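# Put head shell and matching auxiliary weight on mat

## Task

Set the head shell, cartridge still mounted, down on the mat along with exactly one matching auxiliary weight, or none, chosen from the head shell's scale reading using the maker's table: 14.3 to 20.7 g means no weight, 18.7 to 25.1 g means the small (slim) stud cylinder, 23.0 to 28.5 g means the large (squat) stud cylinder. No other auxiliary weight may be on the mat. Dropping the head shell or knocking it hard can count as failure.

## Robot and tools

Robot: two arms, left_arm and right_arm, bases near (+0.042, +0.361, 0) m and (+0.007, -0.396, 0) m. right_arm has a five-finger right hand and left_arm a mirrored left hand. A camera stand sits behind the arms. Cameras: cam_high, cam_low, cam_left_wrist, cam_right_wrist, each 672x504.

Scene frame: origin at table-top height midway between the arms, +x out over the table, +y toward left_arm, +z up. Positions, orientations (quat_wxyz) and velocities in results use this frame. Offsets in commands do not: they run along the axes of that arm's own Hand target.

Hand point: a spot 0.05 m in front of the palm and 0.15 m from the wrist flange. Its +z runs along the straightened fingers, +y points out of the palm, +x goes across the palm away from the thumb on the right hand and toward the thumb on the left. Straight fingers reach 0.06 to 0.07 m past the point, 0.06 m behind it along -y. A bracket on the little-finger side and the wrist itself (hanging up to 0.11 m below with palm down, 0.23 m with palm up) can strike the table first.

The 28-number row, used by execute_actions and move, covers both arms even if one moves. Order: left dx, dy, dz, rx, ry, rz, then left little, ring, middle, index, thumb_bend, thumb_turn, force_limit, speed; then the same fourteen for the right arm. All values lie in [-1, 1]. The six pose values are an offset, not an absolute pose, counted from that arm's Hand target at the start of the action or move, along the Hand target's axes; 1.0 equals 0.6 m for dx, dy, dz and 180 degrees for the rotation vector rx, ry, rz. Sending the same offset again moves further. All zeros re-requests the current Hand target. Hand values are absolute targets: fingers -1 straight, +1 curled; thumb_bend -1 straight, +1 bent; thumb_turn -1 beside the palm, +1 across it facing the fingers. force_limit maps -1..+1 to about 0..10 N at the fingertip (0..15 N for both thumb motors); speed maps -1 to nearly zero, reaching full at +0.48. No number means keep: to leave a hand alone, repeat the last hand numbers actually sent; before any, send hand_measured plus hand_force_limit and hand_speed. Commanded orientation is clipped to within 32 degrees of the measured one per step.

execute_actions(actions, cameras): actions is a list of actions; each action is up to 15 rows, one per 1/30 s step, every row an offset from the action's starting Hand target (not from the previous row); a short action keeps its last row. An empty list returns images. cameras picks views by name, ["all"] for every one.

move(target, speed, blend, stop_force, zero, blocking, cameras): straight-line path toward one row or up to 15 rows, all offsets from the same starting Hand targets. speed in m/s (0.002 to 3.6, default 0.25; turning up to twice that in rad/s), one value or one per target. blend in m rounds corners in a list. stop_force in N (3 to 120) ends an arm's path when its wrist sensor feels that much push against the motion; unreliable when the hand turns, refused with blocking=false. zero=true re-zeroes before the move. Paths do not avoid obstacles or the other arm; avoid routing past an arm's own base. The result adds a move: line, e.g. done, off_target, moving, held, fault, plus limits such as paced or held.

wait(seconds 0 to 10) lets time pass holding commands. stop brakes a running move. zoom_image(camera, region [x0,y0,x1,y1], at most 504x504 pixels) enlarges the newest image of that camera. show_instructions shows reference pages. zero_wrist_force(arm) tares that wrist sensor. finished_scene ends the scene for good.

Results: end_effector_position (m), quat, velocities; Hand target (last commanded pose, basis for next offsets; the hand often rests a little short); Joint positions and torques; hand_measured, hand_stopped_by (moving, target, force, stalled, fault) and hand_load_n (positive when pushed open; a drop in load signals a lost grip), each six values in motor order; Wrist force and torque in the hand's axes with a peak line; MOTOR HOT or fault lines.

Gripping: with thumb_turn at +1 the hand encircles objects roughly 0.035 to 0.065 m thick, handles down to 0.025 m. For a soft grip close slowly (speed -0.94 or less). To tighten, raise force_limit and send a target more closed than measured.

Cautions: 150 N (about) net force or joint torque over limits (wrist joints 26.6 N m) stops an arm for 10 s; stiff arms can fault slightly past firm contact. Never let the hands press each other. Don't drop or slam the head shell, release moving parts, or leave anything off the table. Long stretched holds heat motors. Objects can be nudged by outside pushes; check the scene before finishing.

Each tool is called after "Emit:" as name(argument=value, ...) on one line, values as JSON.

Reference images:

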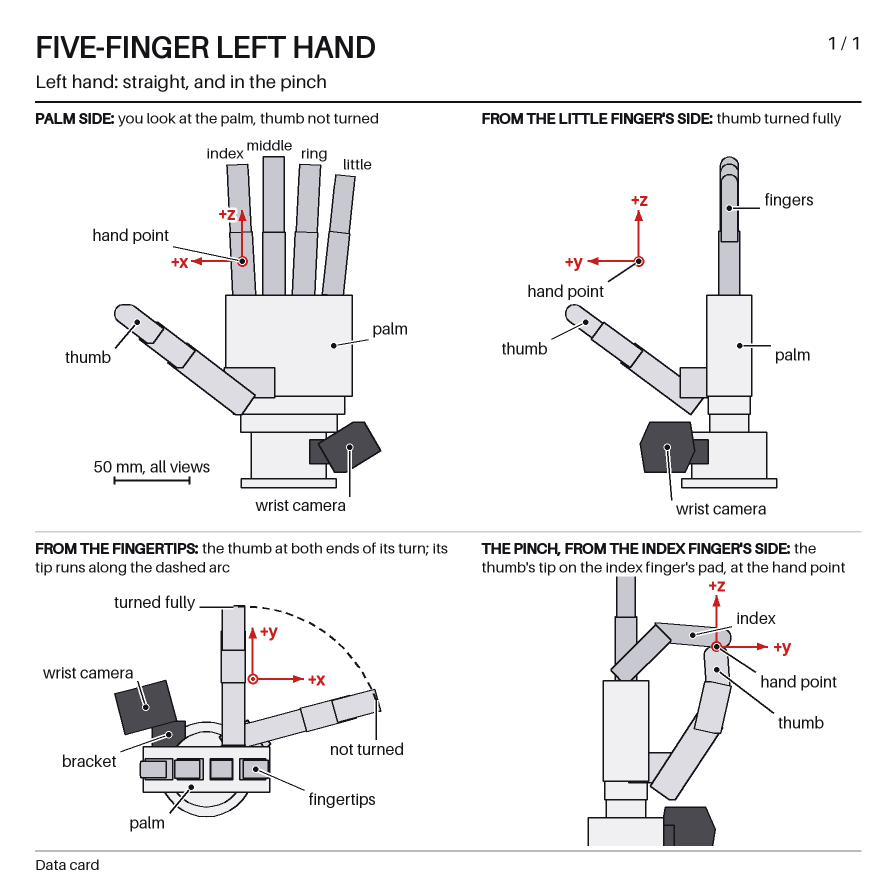

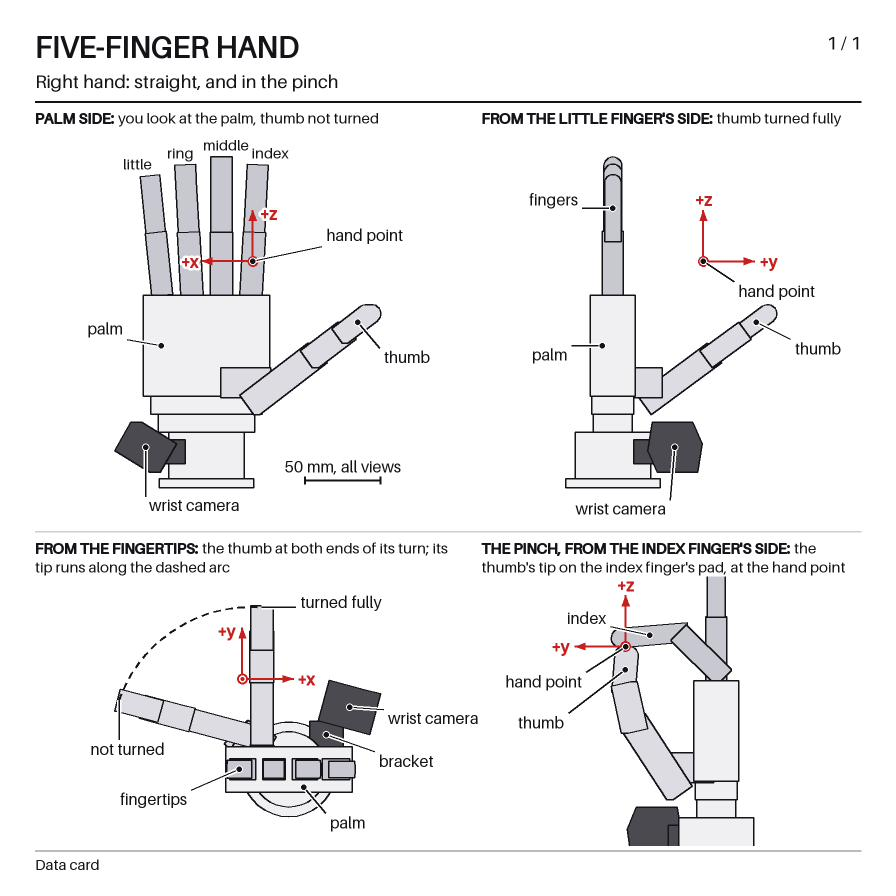

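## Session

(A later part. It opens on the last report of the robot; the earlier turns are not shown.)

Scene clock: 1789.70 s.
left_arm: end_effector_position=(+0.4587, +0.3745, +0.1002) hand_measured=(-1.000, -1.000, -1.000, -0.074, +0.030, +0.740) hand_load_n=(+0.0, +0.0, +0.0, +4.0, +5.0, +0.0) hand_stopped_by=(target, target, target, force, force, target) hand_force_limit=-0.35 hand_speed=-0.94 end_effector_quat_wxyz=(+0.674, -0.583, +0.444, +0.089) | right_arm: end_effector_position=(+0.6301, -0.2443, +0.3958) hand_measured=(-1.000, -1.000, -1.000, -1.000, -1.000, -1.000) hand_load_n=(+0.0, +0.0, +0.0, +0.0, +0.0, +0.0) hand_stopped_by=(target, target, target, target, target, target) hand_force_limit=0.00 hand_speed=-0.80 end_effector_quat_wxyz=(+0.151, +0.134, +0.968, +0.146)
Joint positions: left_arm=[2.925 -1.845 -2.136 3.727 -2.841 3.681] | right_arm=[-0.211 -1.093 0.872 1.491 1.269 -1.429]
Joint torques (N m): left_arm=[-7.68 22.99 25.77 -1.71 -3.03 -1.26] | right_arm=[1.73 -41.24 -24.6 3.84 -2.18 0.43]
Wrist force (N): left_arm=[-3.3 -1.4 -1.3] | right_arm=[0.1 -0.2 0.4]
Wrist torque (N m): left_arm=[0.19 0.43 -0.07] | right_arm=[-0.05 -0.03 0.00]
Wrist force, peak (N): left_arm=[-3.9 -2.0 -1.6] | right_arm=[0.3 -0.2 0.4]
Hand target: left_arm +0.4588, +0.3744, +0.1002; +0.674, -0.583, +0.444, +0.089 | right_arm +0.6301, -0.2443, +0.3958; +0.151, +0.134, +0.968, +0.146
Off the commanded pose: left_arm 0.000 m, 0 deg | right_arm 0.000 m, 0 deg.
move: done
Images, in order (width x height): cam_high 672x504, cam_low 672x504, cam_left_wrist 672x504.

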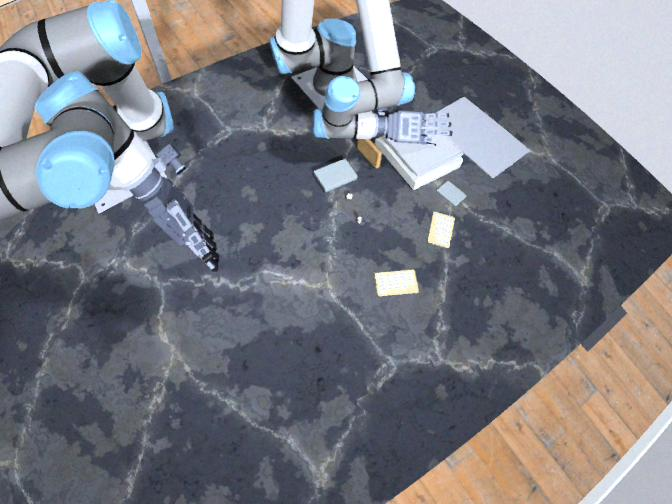

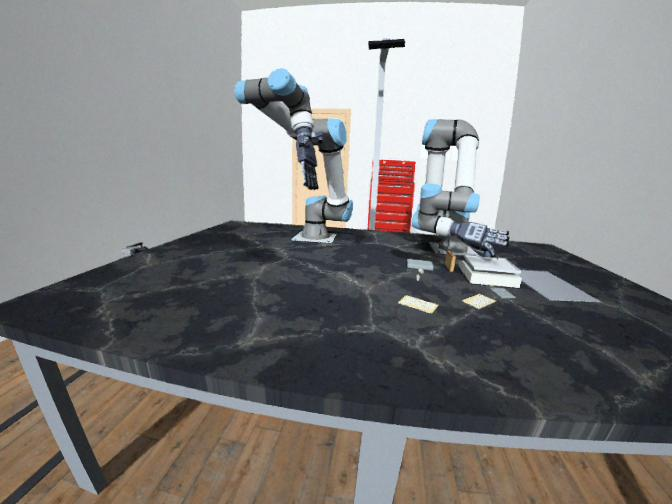

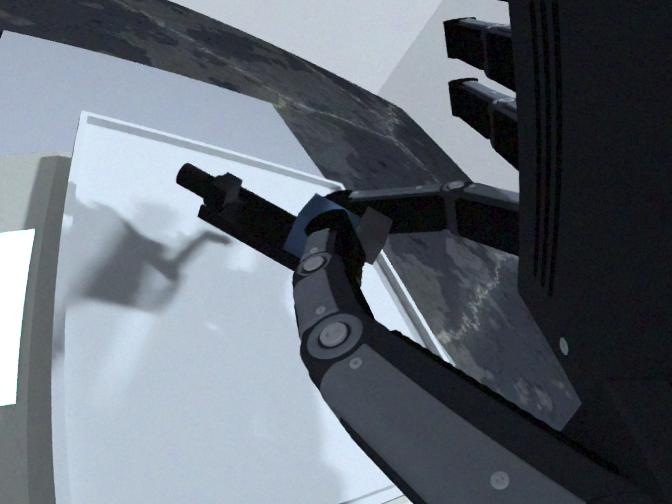

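Emit:
move(target=[0.018,0.0277,0.0138,0,0,0,-1,-1,-1,0.4,0.4,0.74,-0.35,-0.94,0,0,0,0,0,0,-1,-1,-1,-1,-1,-1,0,-0.8], cameras=[], speed=0.05, stop_force=3)

Emit:
move(target=[0.032,0.032,0.0032,0,0,0,-1,-1,-1,0.4,0.4,0.74,-0.35,-0.94,0,0,0,0,0,0,-1,-1,-1,-1,-1,-1,0,-0.8], cameras=["cam_high","cam_low","cam_left_wrist"], speed=0.008, stop_force=3)

Emit:
zoom_image(camera="cam_low", region=[440, 220, 530, 300])

Scene clock: 1804.87 s.
left_arm: end_effector_position=(+0.4586, +0.3824, +0.0803) hand_measured=(-1.000, -1.000, -1.000, -0.074, +0.030, +0.740) hand_load_n=(+0.0, +0.0, +0.0, +4.0, +4.5, +0.0) hand_stopped_by=(target, target, target, force, force, target) hand_force_limit=-0.35 hand_speed=-0.94 end_effector_quat_wxyz=(+0.674, -0.583, +0.444, +0.089) | right_arm: end_effector_position=(+0.6301, -0.2443, +0.3958) hand_measured=(-1.000, -1.000, -1.000, -1.000, -1.000, -1.000) hand_load_n=(+0.0, +0.0, +0.0, +0.0, +0.0, +0.0) hand_stopped_by=(target, target, target, target, target, target) hand_force_limit=0.00 hand_speed=-0.80 end_effector_quat_wxyz=(+0.151, +0.134, +0.968, +0.146)
Joint positions: left_arm=[2.947 -1.876 -2.168 3.807 -2.82 3.698] | right_arm=[-0.211 -1.093 0.872 1.491 1.269 -1.429]
Joint torques (N m): left_arm=[-9.01 31.5 25.38 -2.69 -2.86 -1.55] | right_arm=[2.14 -40.13 -24.03 4.01 -2.17 0.42]
Wrist force (N): left_arm=[-3.3 -1.3 -1.6] | right_arm=[0.0 0.0 0.3]
Wrist torque (N m): left_arm=[0.23 0.41 -0.07] | right_arm=[-0.03 -0.01 0.00]
Wrist force, peak (N): left_arm=[-3.7 -1.5 -1.9] | right_arm=[-0.1 0.0 0.6]
Hand target: left_arm +0.4586, +0.3824, +0.0803; +0.674, -0.583, +0.444, +0.089 | right_arm +0.6301, -0.2443, +0.3958; +0.151, +0.134, +0.968, +0.146
Off the commanded pose: left_arm 0.000 m, 0 deg | right_arm 0.000 m, 0 deg.
move: done
No camera images: "cameras" was empty.

Scene clock: 1806.67 s.
left_arm: end_effector_position=(+0.4586, +0.3823, +0.0749) hand_measured=(-1.000, -1.000, -1.000, -0.074, +0.030, +0.740) hand_load_n=(+0.0, +0.0, +0.0, +5.5, +4.0, +0.0) hand_stopped_by=(target, target, target, force, force, target) hand_force_limit=-0.35 hand_speed=-0.94 end_effector_quat_wxyz=(+0.674, -0.583, +0.444, +0.089) | right_arm: end_effector_position=(+0.6301, -0.2443, +0.3958) hand_measured=(-1.000, -1.000, -1.000, -1.000, -1.000, -1.000) hand_load_n=(+0.0, +0.0, +0.0, +0.0, +0.0, +0.0) hand_stopped_by=(target, target, target, target, target, target) hand_force_limit=0.00 hand_speed=-0.80 end_effector_quat_wxyz=(+0.151, +0.134, +0.968, +0.146)
Joint positions: left_arm=[2.947 -1.888 -2.172 3.822 -2.82 3.698] | right_arm=[-0.211 -1.093 0.872 1.491 1.269 -1.429]
Joint torques (N m): left_arm=[-6.52 30.4 24.03 -2.68 -2 -0.91] | right_arm=[1.48 -40.28 -24.76 3.92 -2.31 0.53]
Wrist force (N): left_arm=[-4.4 -2.7 -1.3] | right_arm=[0.2 -0.2 0.2]
Wrist torque (N m): left_arm=[0.28 0.31 -0.07] | right_arm=[-0.05 -0.04 0.01]
Wrist force, peak (N): left_arm=[-5.0 -4.1 -2.3] | right_arm=[0.1 0.1 0.6]
Hand target: left_arm +0.4586, +0.3823, +0.0749; +0.674, -0.583, +0.444, +0.089 (not the last commanded pose) | right_arm +0.6301, -0.2443, +0.3958; +0.151, +0.134, +0.968, +0.146
Off the commanded pose: left_arm 0.022 m, 0 deg | right_arm 0.000 m, 0 deg.
move: contact (left_arm)
Images, in order (width x height): cam_high 672x504, cam_low 672x504, cam_left_wrist 672x504.

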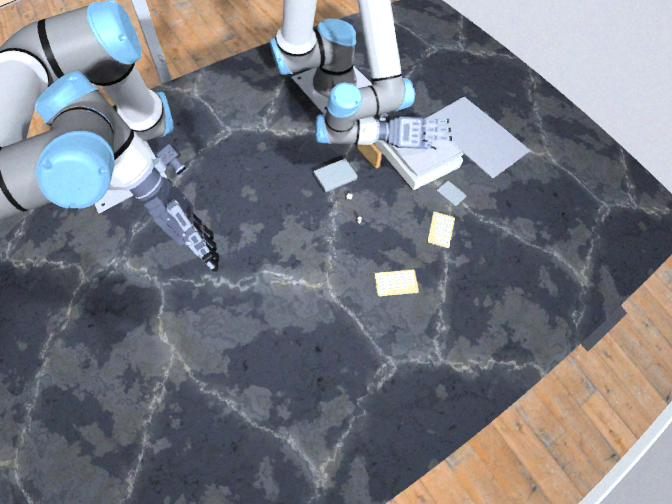

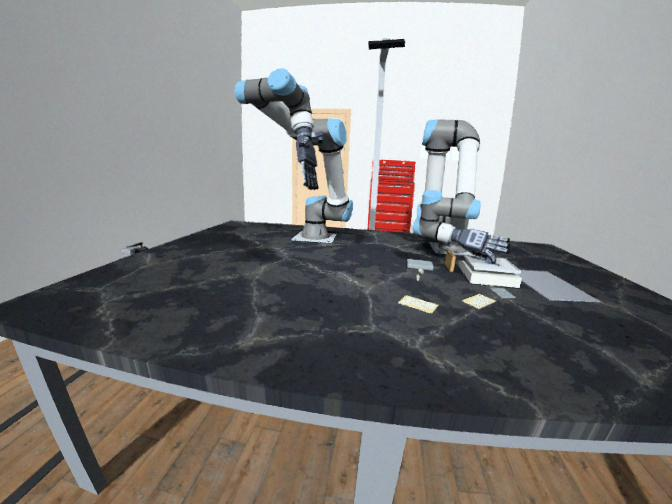

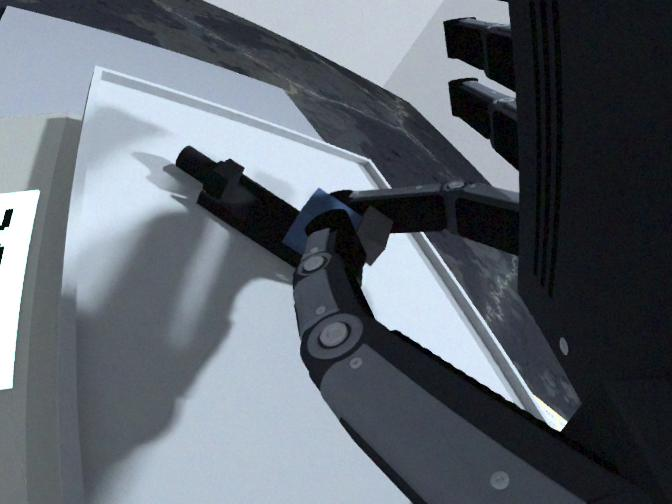

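Scaled by 5.600 from the camera's 672x504 image, which has a finer 960x720 frame.

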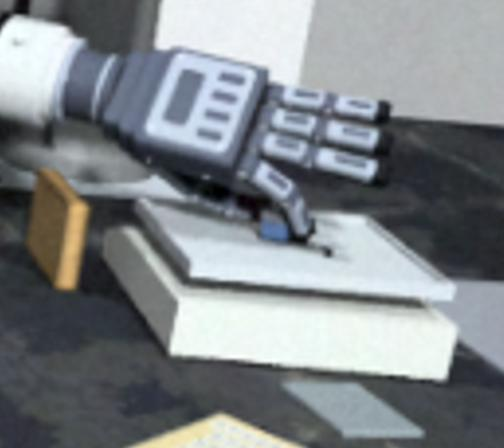

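Emit:
move(target=[0,0,0,0,0,0,-1,-1,-1,-0.25,-0.25,0.74,-0.35,-0.8,0,0,0,0,0,0,-1,-1,-1,-1,-1,-1,0,-0.8], cameras=["cam_high","cam_low","cam_left_wrist"])

Emit:
zoom_image(camera="cam_low", region=[440, 220, 530, 300])

Emit:
zoom_image(camera="cam_left_wrist", region=[0, 100, 420, 420])

Scene clock: 1815.87 s.
left_arm: end_effector_position=(+0.4586, +0.3823, +0.0749) hand_measured=(-1.000, -1.000, -1.000, -0.250, -0.250, +0.740) hand_load_n=(+0.0, +0.0, +0.0, +0.0, -1.5, -0.5) hand_stopped_by=(target, target, target, target, target, target) hand_force_limit=-0.35 hand_speed=-0.80 end_effector_quat_wxyz=(+0.674, -0.583, +0.444, +0.089) | right_arm: end_effector_position=(+0.6301, -0.2443, +0.3958) hand_measured=(-1.000, -1.000, -1.000, -1.000, -1.000, -1.000) hand_load_n=(+0.0, +0.0, +0.0, +0.0, +0.0, +0.0) hand_stopped_by=(target, target, target, target, target, target) hand_force_limit=0.00 hand_speed=-0.80 end_effector_quat_wxyz=(+0.151, +0.134, +0.968, +0.146)
Joint positions: left_arm=[2.947 -1.888 -2.172 3.822 -2.82 3.698] | right_arm=[-0.211 -1.093 0.872 1.491 1.269 -1.429]
Joint torques (N m): left_arm=[2.3 30.32 23.99 -1.34 1.53 -0.71] | right_arm=[1.81 -40.64 -25.41 4.07 -2.19 0.34]
Wrist force (N): left_arm=[-3.8 -2.6 -1.4] | right_arm=[-0.1 0.0 0.5]
Wrist torque (N m): left_arm=[0.19 0.39 -0.05] | right_arm=[-0.03 -0.01 0.00]
Wrist force, peak (N): left_arm=[-5.1 -3.0 -1.7] | right_arm=[0.1 -0.3 0.5]
Hand target: left_arm +0.4586, +0.3823, +0.0749; +0.674, -0.583, +0.444, +0.089 | right_arm +0.6301, -0.2443, +0.3958; +0.151, +0.134, +0.968, +0.146
Off the commanded pose: left_arm 0.000 m, 0 deg | right_arm 0.000 m, 0 deg.
move: done
Images, in order (width x height): cam_high 672x504, cam_low 672x504, cam_left_wrist 672x504.

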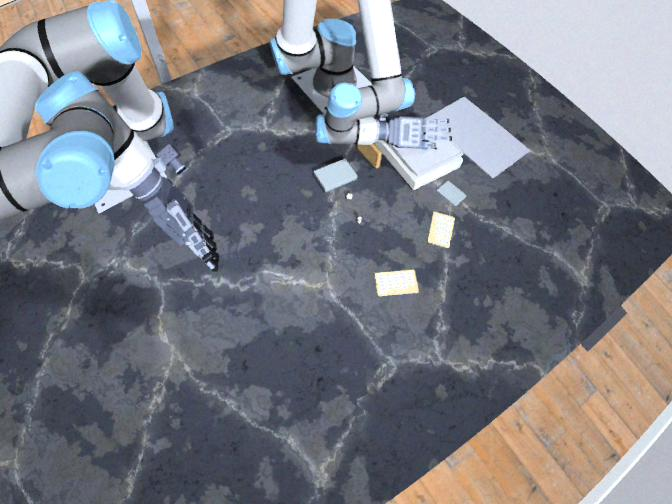

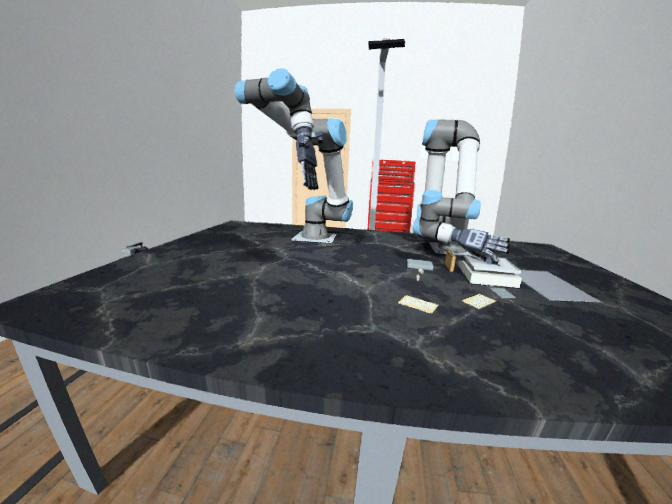

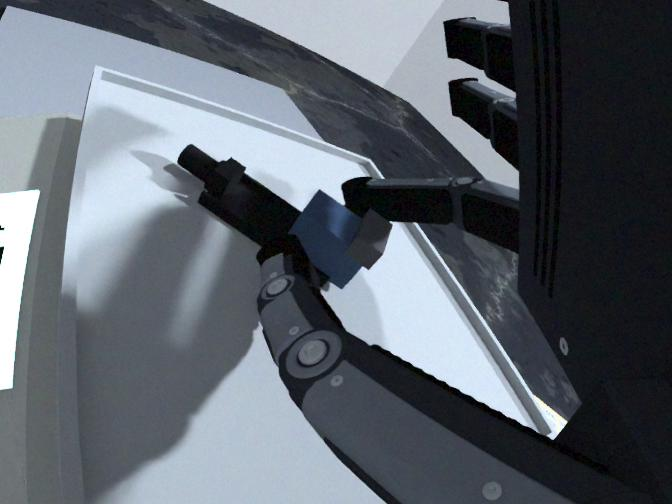

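Scaled by 5.600 from the camera's 672x504 image, which has a finer 960x720 frame.

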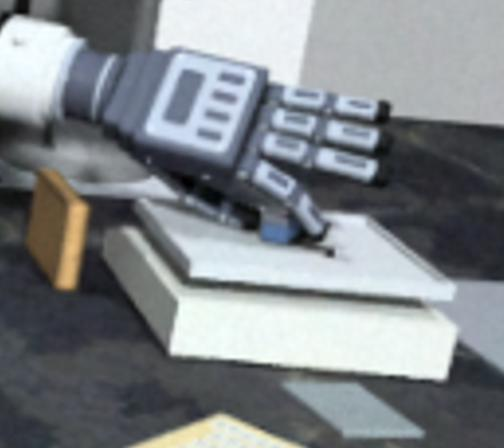

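Scaled by 1.200 from the camera's 672x504 image, which has a finer 960x720 frame.

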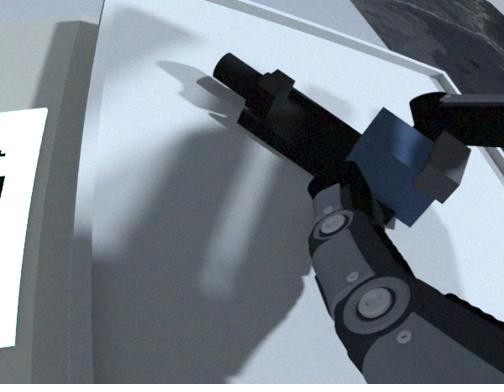

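Emit:
move(target=[-0.1411,-0.1411,-0.0139,0,0,0,-1,-1,-1,-0.25,-0.25,0.74,-0.35,-0.8,0,0,0,0,0,0,-1,-1,-1,-1,-1,-1,0,-0.8], speed=0.08, cameras=["all"])

Scene clock: 1853.40 s.
left_arm: end_effector_position=(+0.4587, +0.3830, +0.1950) hand_measured=(-1.000, -1.000, -1.000, -0.250, -0.250, +0.740) hand_load_n=(+0.0, +0.0, +0.0, +0.0, +0.0, +0.0) hand_stopped_by=(target, target, target, target, target, target) hand_force_limit=-0.35 hand_speed=-0.80 end_effector_quat_wxyz=(+0.674, -0.583, +0.444, +0.089) | right_arm: end_effector_position=(+0.6301, -0.2443, +0.3958) hand_measured=(-1.000, -1.000, -1.000, -1.000, -1.000, -1.000) hand_load_n=(+0.0, +0.0, +0.0, +0.0, +0.0, +0.0) hand_stopped_by=(target, target, target, target, target, target) hand_force_limit=0.00 hand_speed=-0.80 end_effector_quat_wxyz=(+0.151, +0.134, +0.968, +0.146)
Joint positions: left_arm=[2.949 -1.664 -2.046 3.473 -2.818 3.699] | right_arm=[-0.211 -1.093 0.872 1.491 1.269 -1.429]
Joint torques (N m): left_arm=[10.11 20.87 4.84 1.56 1.85 0.3] | right_arm=[1.02 -41.34 -24.76 3.94 -2.18 0.34]
Wrist force (N): left_arm=[-3.2 -1.2 -1.8] | right_arm=[0.1 0.0 0.3]
Wrist torque (N m): left_arm=[0.32 0.36 0.01] | right_arm=[-0.03 -0.02 0.01]
Wrist force, peak (N): left_arm=[-4.1 -3.1 -1.2] | right_arm=[0.0 -0.1 0.6]
Hand target: left_arm +0.4586, +0.3830, +0.1950; +0.674, -0.583, +0.444, +0.089 | right_arm +0.6301, -0.2443, +0.3958; +0.151, +0.134, +0.968, +0.146
Off the commanded pose: left_arm 0.000 m, 0 deg | right_arm 0.000 m, 0 deg.
move: done

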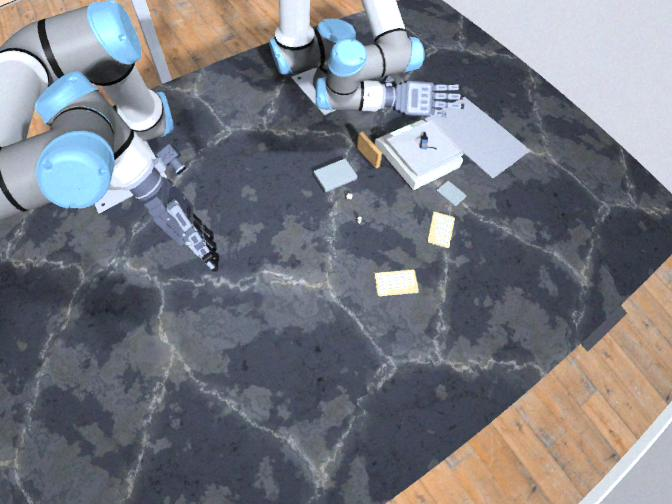

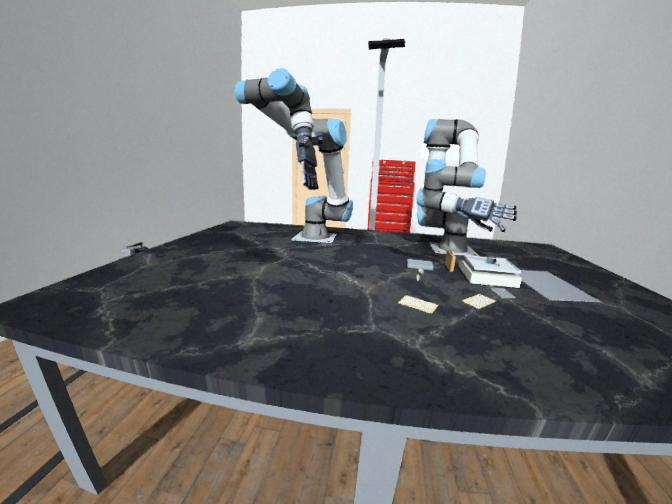

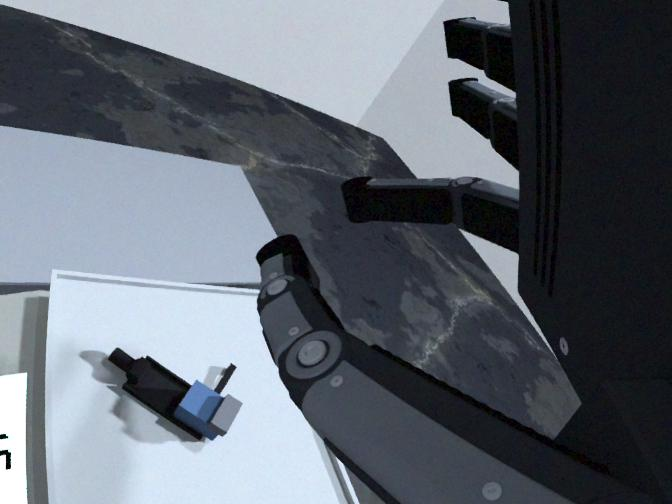

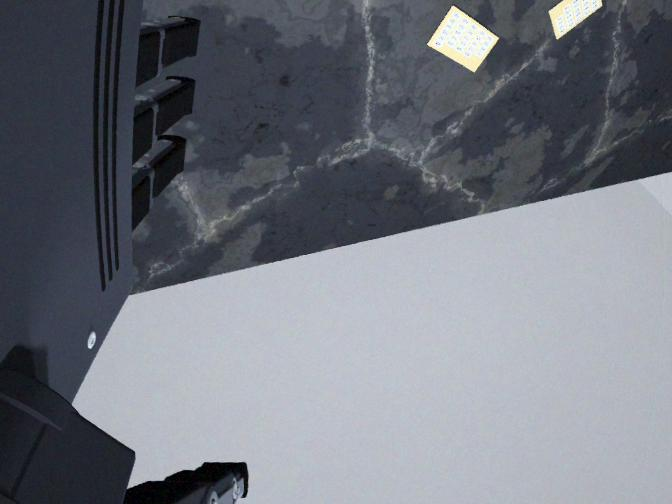

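Emit:
move(target=[-0.094,-0.094,-0.009,-0.126,0.111,0.0588,-1,-1,-1,-0.25,-0.25,0.74,-0.35,-0.8,0,0,0,0,0,0,-1,-1,-1,-1,-1,-1,0,-0.8], speed=0.25, cameras=["cam_left_wrist"])

Emit:
zoom_image(camera="cam_left_wrist", region=[0, 250, 250, 504])

Scene clock: 1877.53 s.
left_arm: end_effector_position=(+0.4587, +0.3837, +0.2748) hand_measured=(-1.000, -1.000, -1.000, -0.250, -0.250, +0.740) hand_load_n=(+0.0, +0.0, +0.0, +0.0, +0.0, +0.0) hand_stopped_by=(target, target, target, target, target, target) hand_force_limit=-0.35 hand_speed=-0.80 end_effector_quat_wxyz=(-0.450, +0.667, -0.579, -0.134) | right_arm: end_effector_position=(+0.6301, -0.2443, +0.3958) hand_measured=(-1.000, -1.000, -1.000, -1.000, -1.000, -1.000) hand_load_n=(+0.0, +0.0, +0.0, +0.0, +0.0, +0.0) hand_stopped_by=(target, target, target, target, target, target) hand_force_limit=0.00 hand_speed=-0.80 end_effector_quat_wxyz=(+0.151, +0.134, +0.968, +0.146)
Joint positions: left_arm=[3.106 -1.767 -1.549 2.247 -2.449 3.194] | right_arm=[-0.211 -1.093 0.872 1.491 1.269 -1.429]
Joint torques (N m): left_arm=[-4.38 31.7 22.99 -4.06 0.59 1.43] | right_arm=[1.41 -41.15 -25.1 4 -2.24 0.55]
Wrist force (N): left_arm=[-3.5 -0.7 -1.8] | right_arm=[0.1 -0.1 0.4]
Wrist torque (N m): left_arm=[0.26 0.35 -0.07] | right_arm=[-0.05 -0.03 0.00]
Wrist force, peak (N): left_arm=[-4.0 -1.2 -2.2] | right_arm=[0.4 -0.1 0.6]
Hand target: left_arm +0.4587, +0.3837, +0.2749; -0.450, +0.667, -0.579, -0.134 | right_arm +0.6301, -0.2443, +0.3958; +0.151, +0.134, +0.968, +0.146
Off the commanded pose: left_arm 0.000 m, 0 deg | right_arm 0.000 m, 0 deg.
move: done
Images, in order (width x height): cam_left_wrist 672x504.

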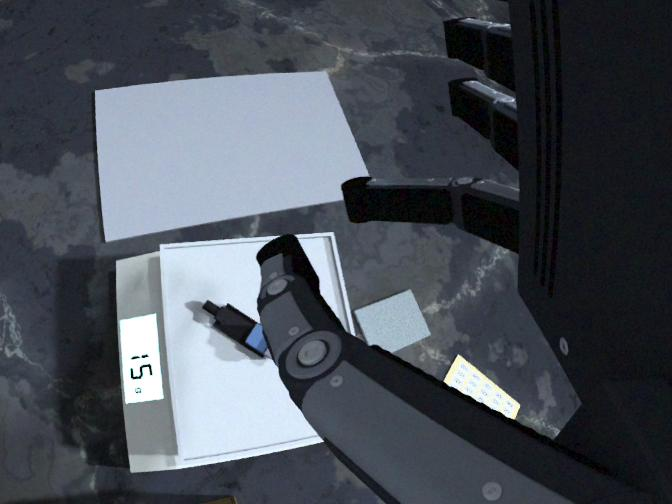

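Scaled by 1.984 from the camera's 672x504 image, which has a finer 960x720 frame.

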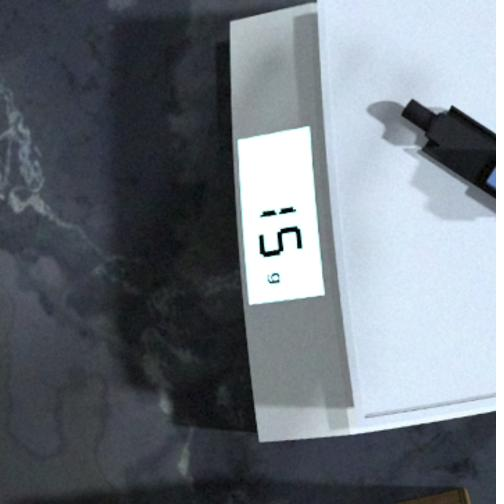

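Emit:
zoom_image(camera="cam_left_wrist", region=[110, 300, 180, 420])

Emit:
zoom_image(camera="cam_left_wrist", region=[345, 280, 435, 370])

Scaled by 4.200 from the camera's 672x504 image, which has a finer 960x720 frame.

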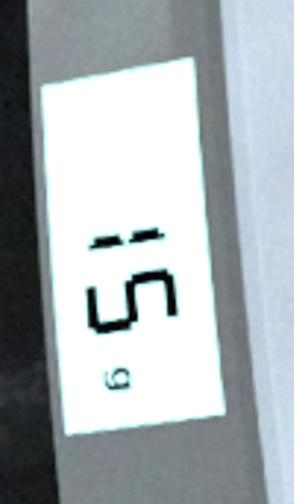

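Scaled by 5.600 from the camera's 672x504 image, which has a finer 960x720 frame.

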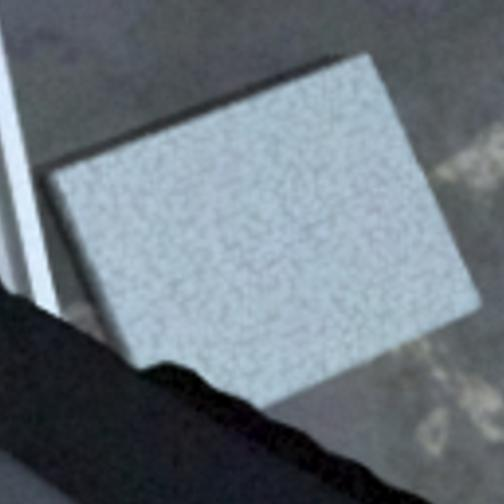

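Emit:
zoom_image(camera="cam_left_wrist", region=[80, 60, 380, 260])

Emit:
zoom_image(camera="cam_left_wrist", region=[300, 100, 400, 200])

Scaled by 1.680 from the camera's 672x504 image, which has a finer 960x720 frame.

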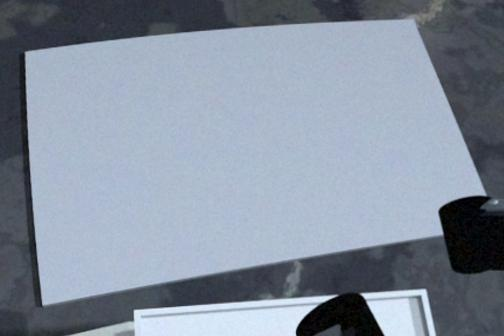

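Scaled by 5.040 from the camera's 672x504 image, which has a finer 960x720 frame.

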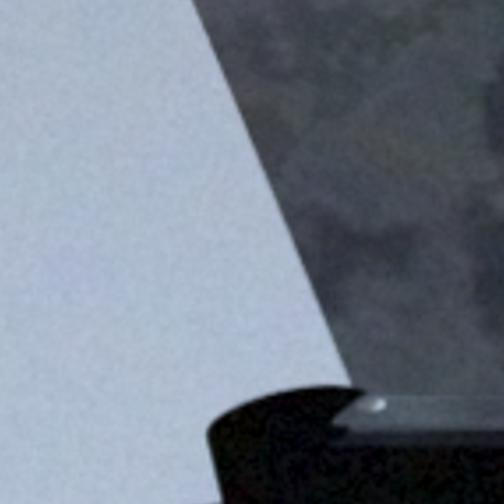

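Emit:
move(target=[0.1167,0.0742,0.0934,0.126,-0.111,-0.0588,-1,-1,-1,-0.25,-0.25,0.74,-0.35,-0.8,0,0,0,0,0,0,-1,-1,-1,-1,-1,-1,0,-0.8], speed=0.25)

Emit:
move(target=[0.0702,0.0702,0.007,0,0,0,-1,-1,-1,-0.25,-0.25,0.74,-0.35,-0.8,0,0,0,0,0,0,-1,-1,-1,-1,-1,-1,0,-0.8], speed=0.1, cameras=["cam_left_wrist","cam_high"])

Scene clock: 1929.47 s.
left_arm: end_effector_position=(+0.4588, +0.3836, +0.1748) hand_measured=(-1.000, -1.000, -1.000, -0.250, -0.250, +0.740) hand_load_n=(+0.0, +0.0, +0.0, +0.0, +0.0, +0.0) hand_stopped_by=(target, target, target, target, target, target) hand_force_limit=-0.35 hand_speed=-0.80 end_effector_quat_wxyz=(+0.674, -0.583, +0.444, +0.089) | right_arm: end_effector_position=(+0.6301, -0.2443, +0.3958) hand_measured=(-1.000, -1.000, -1.000, -1.000, -1.000, -1.000) hand_load_n=(+0.0, +0.0, +0.0, +0.0, +0.0, +0.0) hand_stopped_by=(target, target, target, target, target, target) hand_force_limit=0.00 hand_speed=-0.80 end_effector_quat_wxyz=(+0.151, +0.134, +0.968, +0.146)
Joint positions: left_arm=[2.95 -1.693 -2.074 3.532 -2.816 3.701] | right_arm=[-0.211 -1.093 0.872 1.491 1.269 -1.429]
Joint torques (N m): left_arm=[10.93 14.39 24.69 2.26 -2.51 1.76] | right_arm=[1.35 -40.68 -25.12 3.9 -2.24 0.27]
Wrist force (N): left_arm=[-3.0 -1.2 -1.2] | right_arm=[0.0 0.0 0.3]
Wrist torque (N m): left_arm=[0.29 0.35 0.03] | right_arm=[-0.02 -0.02 0.00]
Wrist force, peak (N): left_arm=[-4.0 -1.5 -2.6] | right_arm=[0.0 0.0 0.7]
Hand target: left_arm +0.4588, +0.3836, +0.1748; +0.674, -0.583, +0.444, +0.089 | right_arm +0.6301, -0.2443, +0.3958; +0.151, +0.134, +0.968, +0.146
Off the commanded pose: left_arm 0.000 m, 0 deg | right_arm 0.000 m, 0 deg.
move: done

Scene clock: 1930.53 s.
left_arm: end_effector_position=(+0.4587, +0.3833, +0.1151) hand_measured=(-1.000, -1.000, -1.000, -0.250, -0.250, +0.740) hand_load_n=(+0.0, +0.0, +0.0, +0.0, +0.0, +0.0) hand_stopped_by=(target, target, target, target, target, target) hand_force_limit=-0.35 hand_speed=-0.80 end_effector_quat_wxyz=(+0.674, -0.583, +0.444, +0.089) | right_arm: end_effector_position=(+0.6301, -0.2443, +0.3958) hand_measured=(-1.000, -1.000, -1.000, -1.000, -1.000, -1.000) hand_load_n=(+0.0, +0.0, +0.0, +0.0, +0.0, +0.0) hand_stopped_by=(target, target, target, target, target, target) hand_force_limit=0.00 hand_speed=-0.80 end_effector_quat_wxyz=(+0.151, +0.134, +0.968, +0.146)
Joint positions: left_arm=[2.949 -1.801 -2.141 3.706 -2.817 3.7] | right_arm=[-0.211 -1.093 0.872 1.491 1.269 -1.429]
Joint torques (N m): left_arm=[-8.47 16.8 25.75 -1.3 -2.45 -1.26] | right_arm=[0.98 -41.12 -24.72 3.88 -2.15 0.31]
Wrist force (N): left_arm=[-3.0 -1.1 -1.5] | right_arm=[0.1 -0.1 0.4]
Wrist torque (N m): left_arm=[0.28 0.35 -0.06] | right_arm=[-0.04 -0.03 0.00]
Wrist force, peak (N): left_arm=[-3.9 -2.2 -1.3] | right_arm=[0.4 -0.2 0.4]
Hand target: left_arm +0.4588, +0.3833, +0.1151; +0.674, -0.583, +0.444, +0.089 | right_arm +0.6301, -0.2443, +0.3958; +0.151, +0.134, +0.968, +0.146
Off the commanded pose: left_arm 0.000 m, 0 deg | right_arm 0.000 m, 0 deg.
move: done
Images, in order (width x height): cam_high 672x504, cam_left_wrist 672x504.

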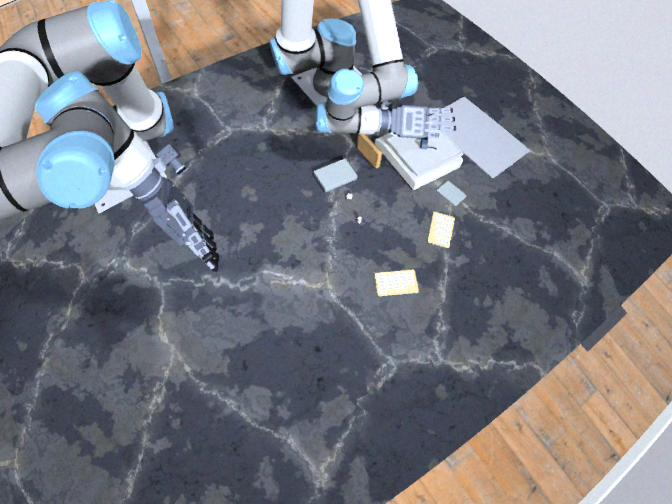

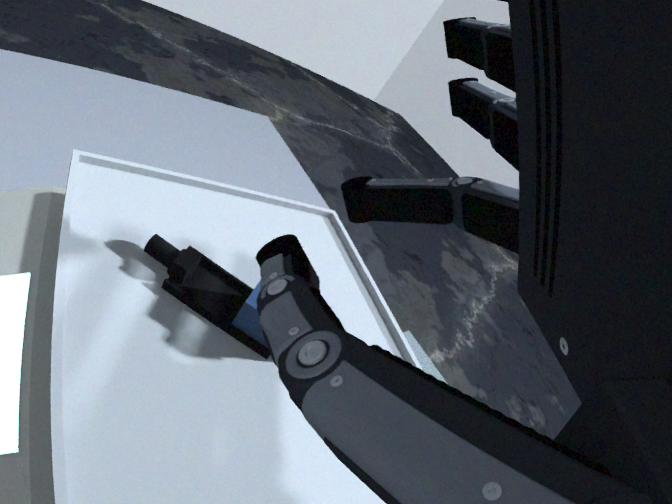

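Emit:
move(target=[0.0446,0.0446,0.0044,0,0,0,-1,-1,-1,-0.25,-0.25,0.74,-0.35,-0.8,0,0,0,0,0,0,-1,-1,-1,-1,-1,-1,0,-0.8], speed=0.04, stop_force=4, cameras=["cam_left_wrist","cam_high"])

Emit:
zoom_image(camera="cam_high", region=[370, 80, 480, 200])

Scene clock: 1937.70 s.
left_arm: end_effector_position=(+0.4588, +0.3831, +0.0771) hand_measured=(-1.000, -1.000, -1.000, -0.250, -0.250, +0.740) hand_load_n=(+0.0, +0.0, +0.0, +0.0, +0.0, +0.0) hand_stopped_by=(target, target, target, target, target, target) hand_force_limit=-0.35 hand_speed=-0.80 end_effector_quat_wxyz=(+0.674, -0.583, +0.444, +0.089) | right_arm: end_effector_position=(+0.6301, -0.2443, +0.3958) hand_measured=(-1.000, -1.000, -1.000, -1.000, -1.000, -1.000) hand_load_n=(+0.0, +0.0, +0.0, +0.0, +0.0, +0.0) hand_stopped_by=(target, target, target, target, target, target) hand_force_limit=0.00 hand_speed=-0.80 end_effector_quat_wxyz=(+0.151, +0.134, +0.968, +0.146)
Joint positions: left_arm=[2.949 -1.882 -2.172 3.817 -2.817 3.7] | right_arm=[-0.211 -1.093 0.872 1.491 1.269 -1.429]
Joint torques (N m): left_arm=[-7.17 31.23 24.3 -2.72 -2.43 0.27] | right_arm=[1.24 -40.64 -25.44 3.95 -2.3 0.22]
Wrist force (N): left_arm=[-3.1 -1.7 -1.4] | right_arm=[-0.1 -0.2 0.1]
Wrist torque (N m): left_arm=[0.17 0.37 -0.01] | right_arm=[-0.04 0.00 -0.01]
Wrist force, peak (N): left_arm=[-3.7 -1.4 -1.9] | right_arm=[0.2 -0.2 0.5]
Hand target: left_arm +0.4588, +0.3831, +0.0771; +0.674, -0.583, +0.444, +0.089 | right_arm +0.6301, -0.2443, +0.3958; +0.151, +0.134, +0.968, +0.146
Off the commanded pose: left_arm 0.000 m, 0 deg | right_arm 0.000 m, 0 deg.
move: done
Images, in order (width x height): cam_high 672x504, cam_left_wrist 672x504.

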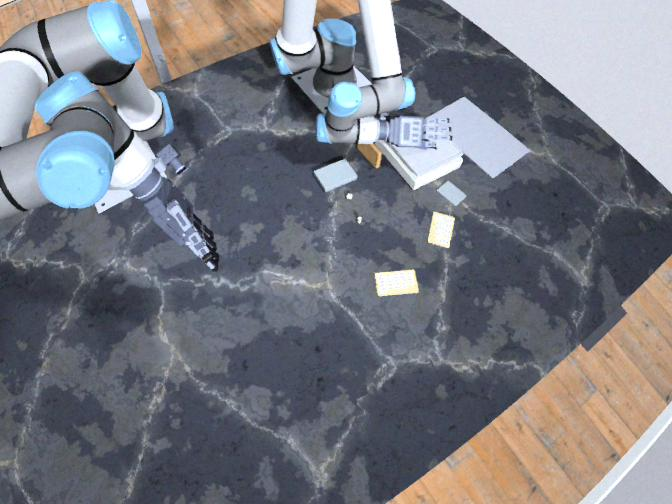

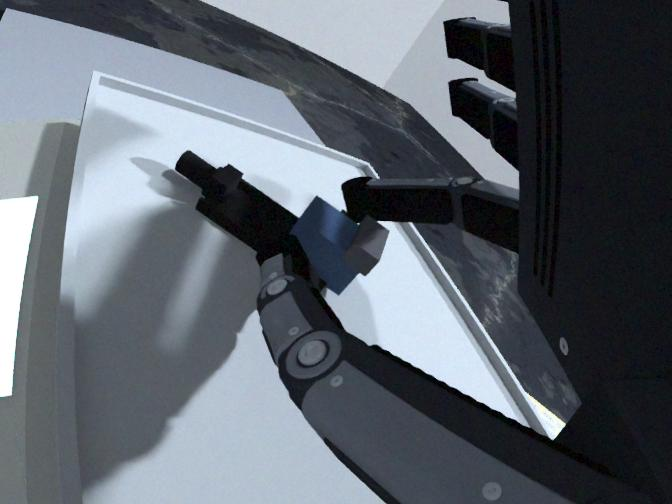

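Scaled by 4.200 from the camera's 672x504 image, which has a finer 960x720 frame.

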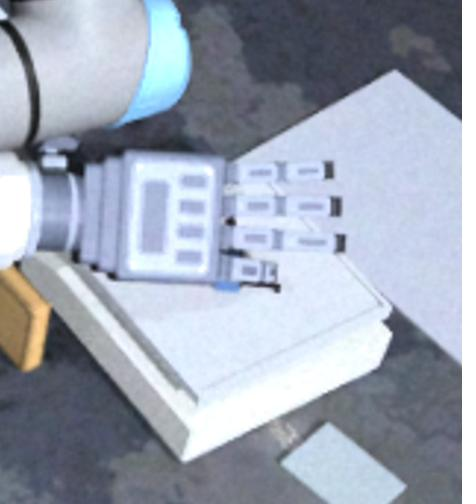

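Same relative pose as before. Close gently.

Emit:
move(target=[0,0,0,0,0,0,-1,-1,-1,0.3,0.3,0.74,-0.75,-0.94,0,0,0,0,0,0,-1,-1,-1,-1,-1,-1,0,-0.8], cameras=["cam_left_wrist"])

Scene clock: 1942.57 s.
left_arm: end_effector_position=(+0.4588, +0.3831, +0.0771) hand_measured=(-1.000, -1.000, -1.000, -0.002, -0.122, +0.740) hand_load_n=(+0.0, +0.0, +0.0, +2.0, +1.5, +0.5) hand_stopped_by=(target, target, target, force, force, target) hand_force_limit=-0.75 hand_speed=-0.94 end_effector_quat_wxyz=(+0.674, -0.583, +0.444, +0.089) | right_arm: end_effector_position=(+0.6301, -0.2443, +0.3958) hand_measured=(-1.000, -1.000, -1.000, -1.000, -1.000, -1.000) hand_load_n=(+0.0, +0.0, +0.0, +0.0, +0.0, +0.0) hand_stopped_by=(target, target, target, target, target, target) hand_force_limit=0.00 hand_speed=-0.80 end_effector_quat_wxyz=(+0.151, +0.134, +0.968, +0.146)
Joint positions: left_arm=[2.949 -1.882 -2.172 3.817 -2.817 3.7] | right_arm=[-0.211 -1.093 0.872 1.491 1.269 -1.429]
Joint torques (N m): left_arm=[-0.45 31.12 24.17 -2.69 -0.01 -1.13] | right_arm=[1.56 -41.01 -24.95 3.91 -2.33 0.34]
Wrist force (N): left_arm=[-3.9 -2.1 -1.5] | right_arm=[0.1 0.0 0.6]
Wrist torque (N m): left_arm=[0.24 0.40 -0.04] | right_arm=[-0.04 -0.04 0.00]
Wrist force, peak (N): left_arm=[-4.0 -2.5 -1.7] | right_arm=[0.0 -0.2 0.6]
Hand target: left_arm +0.4588, +0.3831, +0.0771; +0.674, -0.583, +0.444, +0.089 | right_arm +0.6301, -0.2443, +0.3958; +0.151, +0.134, +0.968, +0.146
Off the commanded pose: left_arm 0.000 m, 0 deg | right_arm 0.000 m, 0 deg.
move: done
Images, in order (width x height): cam_left_wrist 672x504.

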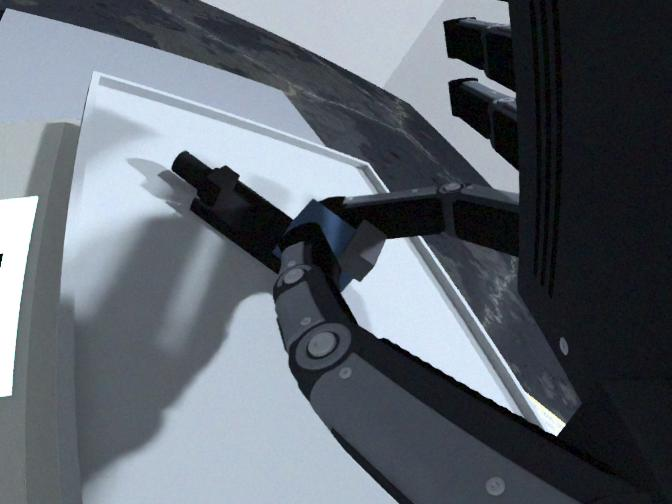

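Emit:
move(target=[0,0,0,0,0,0,-1,-1,-1,0.35,0.35,0.74,-0.5,-0.94,0,0,0,0,0,0,-1,-1,-1,-1,-1,-1,0,-0.8])

Emit:
move(target=[0,0,0,0,0,0,-1,-1,-1,0.4,0.4,0.74,-0.35,-0.94,0,0,0,0,0,0,-1,-1,-1,-1,-1,-1,0,-0.8])

Emit:
move(target=[-0.0118,-0.0118,-0.0012,0,0,0,-1,-1,-1,0.4,0.4,0.74,-0.35,-0.94,0,0,0,0,0,0,-1,-1,-1,-1,-1,-1,0,-0.8], speed=0.02, cameras=["cam_left_wrist"])

Scene clock: 1953.07 s.
left_arm: end_effector_position=(+0.4588, +0.3831, +0.0771) hand_measured=(-1.000, -1.000, -1.000, +0.002, -0.114, +0.740) hand_load_n=(+0.0, +0.0, +0.0, +4.0, +3.5, +0.5) hand_stopped_by=(target, target, target, force, force, target) hand_force_limit=-0.50 hand_speed=-0.94 end_effector_quat_wxyz=(+0.674, -0.583, +0.444, +0.089) | right_arm: end_effector_position=(+0.6301, -0.2443, +0.3958) hand_measured=(-1.000, -1.000, -1.000, -1.000, -1.000, -1.000) hand_load_n=(-0.5, +0.0, +0.0, +0.0, +0.0, +0.0) hand_stopped_by=(target, target, target, target, target, target) hand_force_limit=0.00 hand_speed=-0.80 end_effector_quat_wxyz=(+0.151, +0.134, +0.968, +0.146)
Joint positions: left_arm=[2.949 -1.882 -2.172 3.817 -2.817 3.7] | right_arm=[-0.211 -1.093 0.872 1.491 1.269 -1.429]
Joint torques (N m): left_arm=[5.17 28.24 20.4 -2.81 1.43 -1.03] | right_arm=[1.18 -40.28 -24.35 3.93 -2.32 0.3]
Wrist force (N): left_arm=[-3.8 -2.7 -1.7] | right_arm=[0.1 -0.2 0.3]
Wrist torque (N m): left_arm=[0.27 0.36 -0.03] | right_arm=[-0.05 -0.03 0.01]
Wrist force, peak (N): left_arm=[-4.2 -3.2 -1.8] | right_arm=[0.1 -0.3 0.5]
Hand target: left_arm +0.4588, +0.3831, +0.0771; +0.674, -0.583, +0.444, +0.089 | right_arm +0.6301, -0.2443, +0.3958; +0.151, +0.134, +0.968, +0.146
Off the commanded pose: left_arm 0.000 m, 0 deg | right_arm 0.000 m, 0 deg.
move: done

Scene clock: 1953.57 s.
left_arm: end_effector_position=(+0.4588, +0.3831, +0.0771) hand_measured=(-1.000, -1.000, -1.000, +0.002, -0.106, +0.740) hand_load_n=(+0.0, +0.0, -0.5, +5.0, +5.0, +1.0) hand_stopped_by=(target, target, target, force, force, target) hand_force_limit=-0.35 hand_speed=-0.94 end_effector_quat_wxyz=(+0.674, -0.583, +0.444, +0.089) | right_arm: end_effector_position=(+0.6301, -0.2443, +0.3958) hand_measured=(-1.000, -1.000, -1.000, -1.000, -1.000, -1.000) hand_load_n=(+0.0, +0.0, +0.0, +0.0, +0.0, +0.0) hand_stopped_by=(target, target, target, target, target, target) hand_force_limit=0.00 hand_speed=-0.80 end_effector_quat_wxyz=(+0.151, +0.134, +0.968, +0.146)
Joint positions: left_arm=[2.949 -1.882 -2.172 3.817 -2.817 3.7] | right_arm=[-0.211 -1.093 0.872 1.491 1.269 -1.429]
Joint torques (N m): left_arm=[6.08 27.1 20.03 -2.73 1.44 -1.09] | right_arm=[1.77 -40.53 -24.89 3.81 -2.15 0.34]
Wrist force (N): left_arm=[-4.0 -2.9 -1.7] | right_arm=[0.1 0.0 0.3]
Wrist torque (N m): left_arm=[0.31 0.37 -0.04] | right_arm=[-0.02 -0.02 0.01]
Wrist force, peak (N): left_arm=[-4.3 -3.7 -1.7] | right_arm=[0.1 -0.1 0.5]
Hand target: left_arm +0.4588, +0.3831, +0.0771; +0.674, -0.583, +0.444, +0.089 | right_arm +0.6301, -0.2443, +0.3958; +0.151, +0.134, +0.968, +0.146
Off the commanded pose: left_arm 0.000 m, 0 deg | right_arm 0.000 m, 0 deg.
move: done

Scene clock: 1954.33 s.
left_arm: end_effector_position=(+0.4588, +0.3831, +0.0873) hand_measured=(-1.000, -1.000, -1.000, +0.002, -0.106, +0.740) hand_load_n=(+0.0, -0.5, +0.0, +5.0, +3.5, +0.5) hand_stopped_by=(target, target, target, force, force, target) hand_force_limit=-0.35 hand_speed=-0.94 end_effector_quat_wxyz=(+0.674, -0.583, +0.444, +0.089) | right_arm: end_effector_position=(+0.6301, -0.2443, +0.3958) hand_measured=(-1.000, -1.000, -1.000, -1.000, -1.000, -1.000) hand_load_n=(+0.0, +0.0, +0.0, +0.0, +0.0, +0.0) hand_stopped_by=(target, target, target, target, target, target) hand_force_limit=0.00 hand_speed=-0.80 end_effector_quat_wxyz=(+0.151, +0.134, +0.968, +0.146)
Joint positions: left_arm=[2.949 -1.859 -2.164 3.788 -2.817 3.7] | right_arm=[-0.211 -1.093 0.872 1.491 1.269 -1.429]
Joint torques (N m): left_arm=[8.5 15.87 17.6 1.75 2.03 -1.27] | right_arm=[1.14 -41.03 -24.62 4.04 -2.28 0.19]
Wrist force (N): left_arm=[-3.2 -1.3 -1.7] | right_arm=[0.1 0.0 0.3]
Wrist torque (N m): left_arm=[0.24 0.39 -0.04] | right_arm=[-0.03 -0.04 0.01]
Wrist force, peak (N): left_arm=[-4.2 -3.5 -1.8] | right_arm=[0.1 -0.1 0.5]
Hand target: left_arm +0.4588, +0.3831, +0.0872; +0.674, -0.583, +0.444, +0.089 | right_arm +0.6301, -0.2443, +0.3958; +0.151, +0.134, +0.968, +0.146
Off the commanded pose: left_arm 0.000 m, 0 deg | right_arm 0.000 m, 0 deg.
move: done
Images, in order (width x height): cam_left_wrist 672x504.

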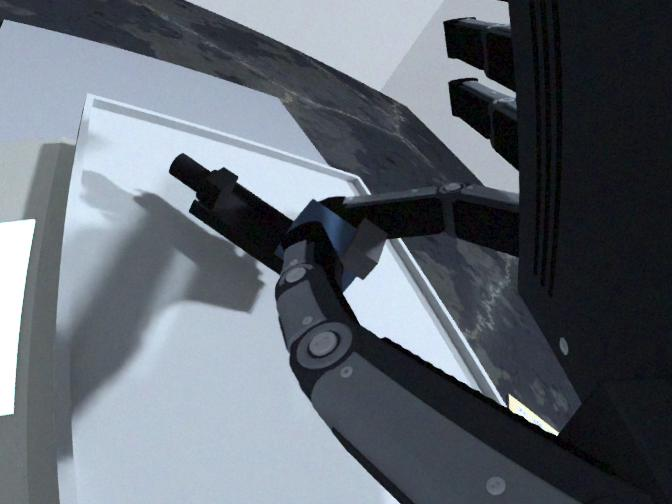

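Emit:
move(target=[-0.135,-0.135,-0.0134,0,0,0,-1,-1,-1,0.4,0.4,0.74,-0.35,-0.94,0,0,0,0,0,0,-1,-1,-1,-1,-1,-1,0,-0.8], speed=0.08)

Scene clock: 1985.97 s.
left_arm: end_effector_position=(+0.4588, +0.3837, +0.2020) hand_measured=(-1.000, -1.000, -1.000, +0.002, -0.106, +0.740) hand_load_n=(+0.0, +0.0, +0.0, +5.0, +3.5, +0.5) hand_stopped_by=(target, target, target, force, force, target) hand_force_limit=-0.35 hand_speed=-0.94 end_effector_quat_wxyz=(+0.674, -0.583, +0.444, +0.089) | right_arm: end_effector_position=(+0.6301, -0.2443, +0.3958) hand_measured=(-1.000, -1.000, -1.000, -1.000, -1.000, -1.000) hand_load_n=(+0.0, +0.0, +0.0, +0.0, +0.0, +0.0) hand_stopped_by=(target, target, target, target, target, target) hand_force_limit=0.00 hand_speed=-0.80 end_effector_quat_wxyz=(+0.151, +0.134, +0.968, +0.146)
Joint positions: left_arm=[2.951 -1.653 -2.036 3.454 -2.816 3.701] | right_arm=[-0.211 -1.093 0.872 1.491 1.269 -1.429]
Joint torques (N m): left_arm=[10.19 19.91 5.26 1.6 1.89 0.27] | right_arm=[1.1 -41.06 -25.41 3.95 -2.24 0.12]
Wrist force (N): left_arm=[-3.1 -0.9 -1.4] | right_arm=[0.1 0.0 0.2]
Wrist torque (N m): left_arm=[0.33 0.37 -0.01] | right_arm=[-0.02 -0.03 0.01]
Wrist force, peak (N): left_arm=[-3.9 -1.5 -1.5] | right_arm=[0.0 -0.1 0.7]
Hand target: left_arm +0.4588, +0.3837, +0.2020; +0.674, -0.583, +0.444, +0.089 | right_arm +0.6301, -0.2443, +0.3958; +0.151, +0.134, +0.968, +0.146
Off the commanded pose: left_arm 0.000 m, 0 deg | right_arm 0.000 m, 0 deg.
move: done


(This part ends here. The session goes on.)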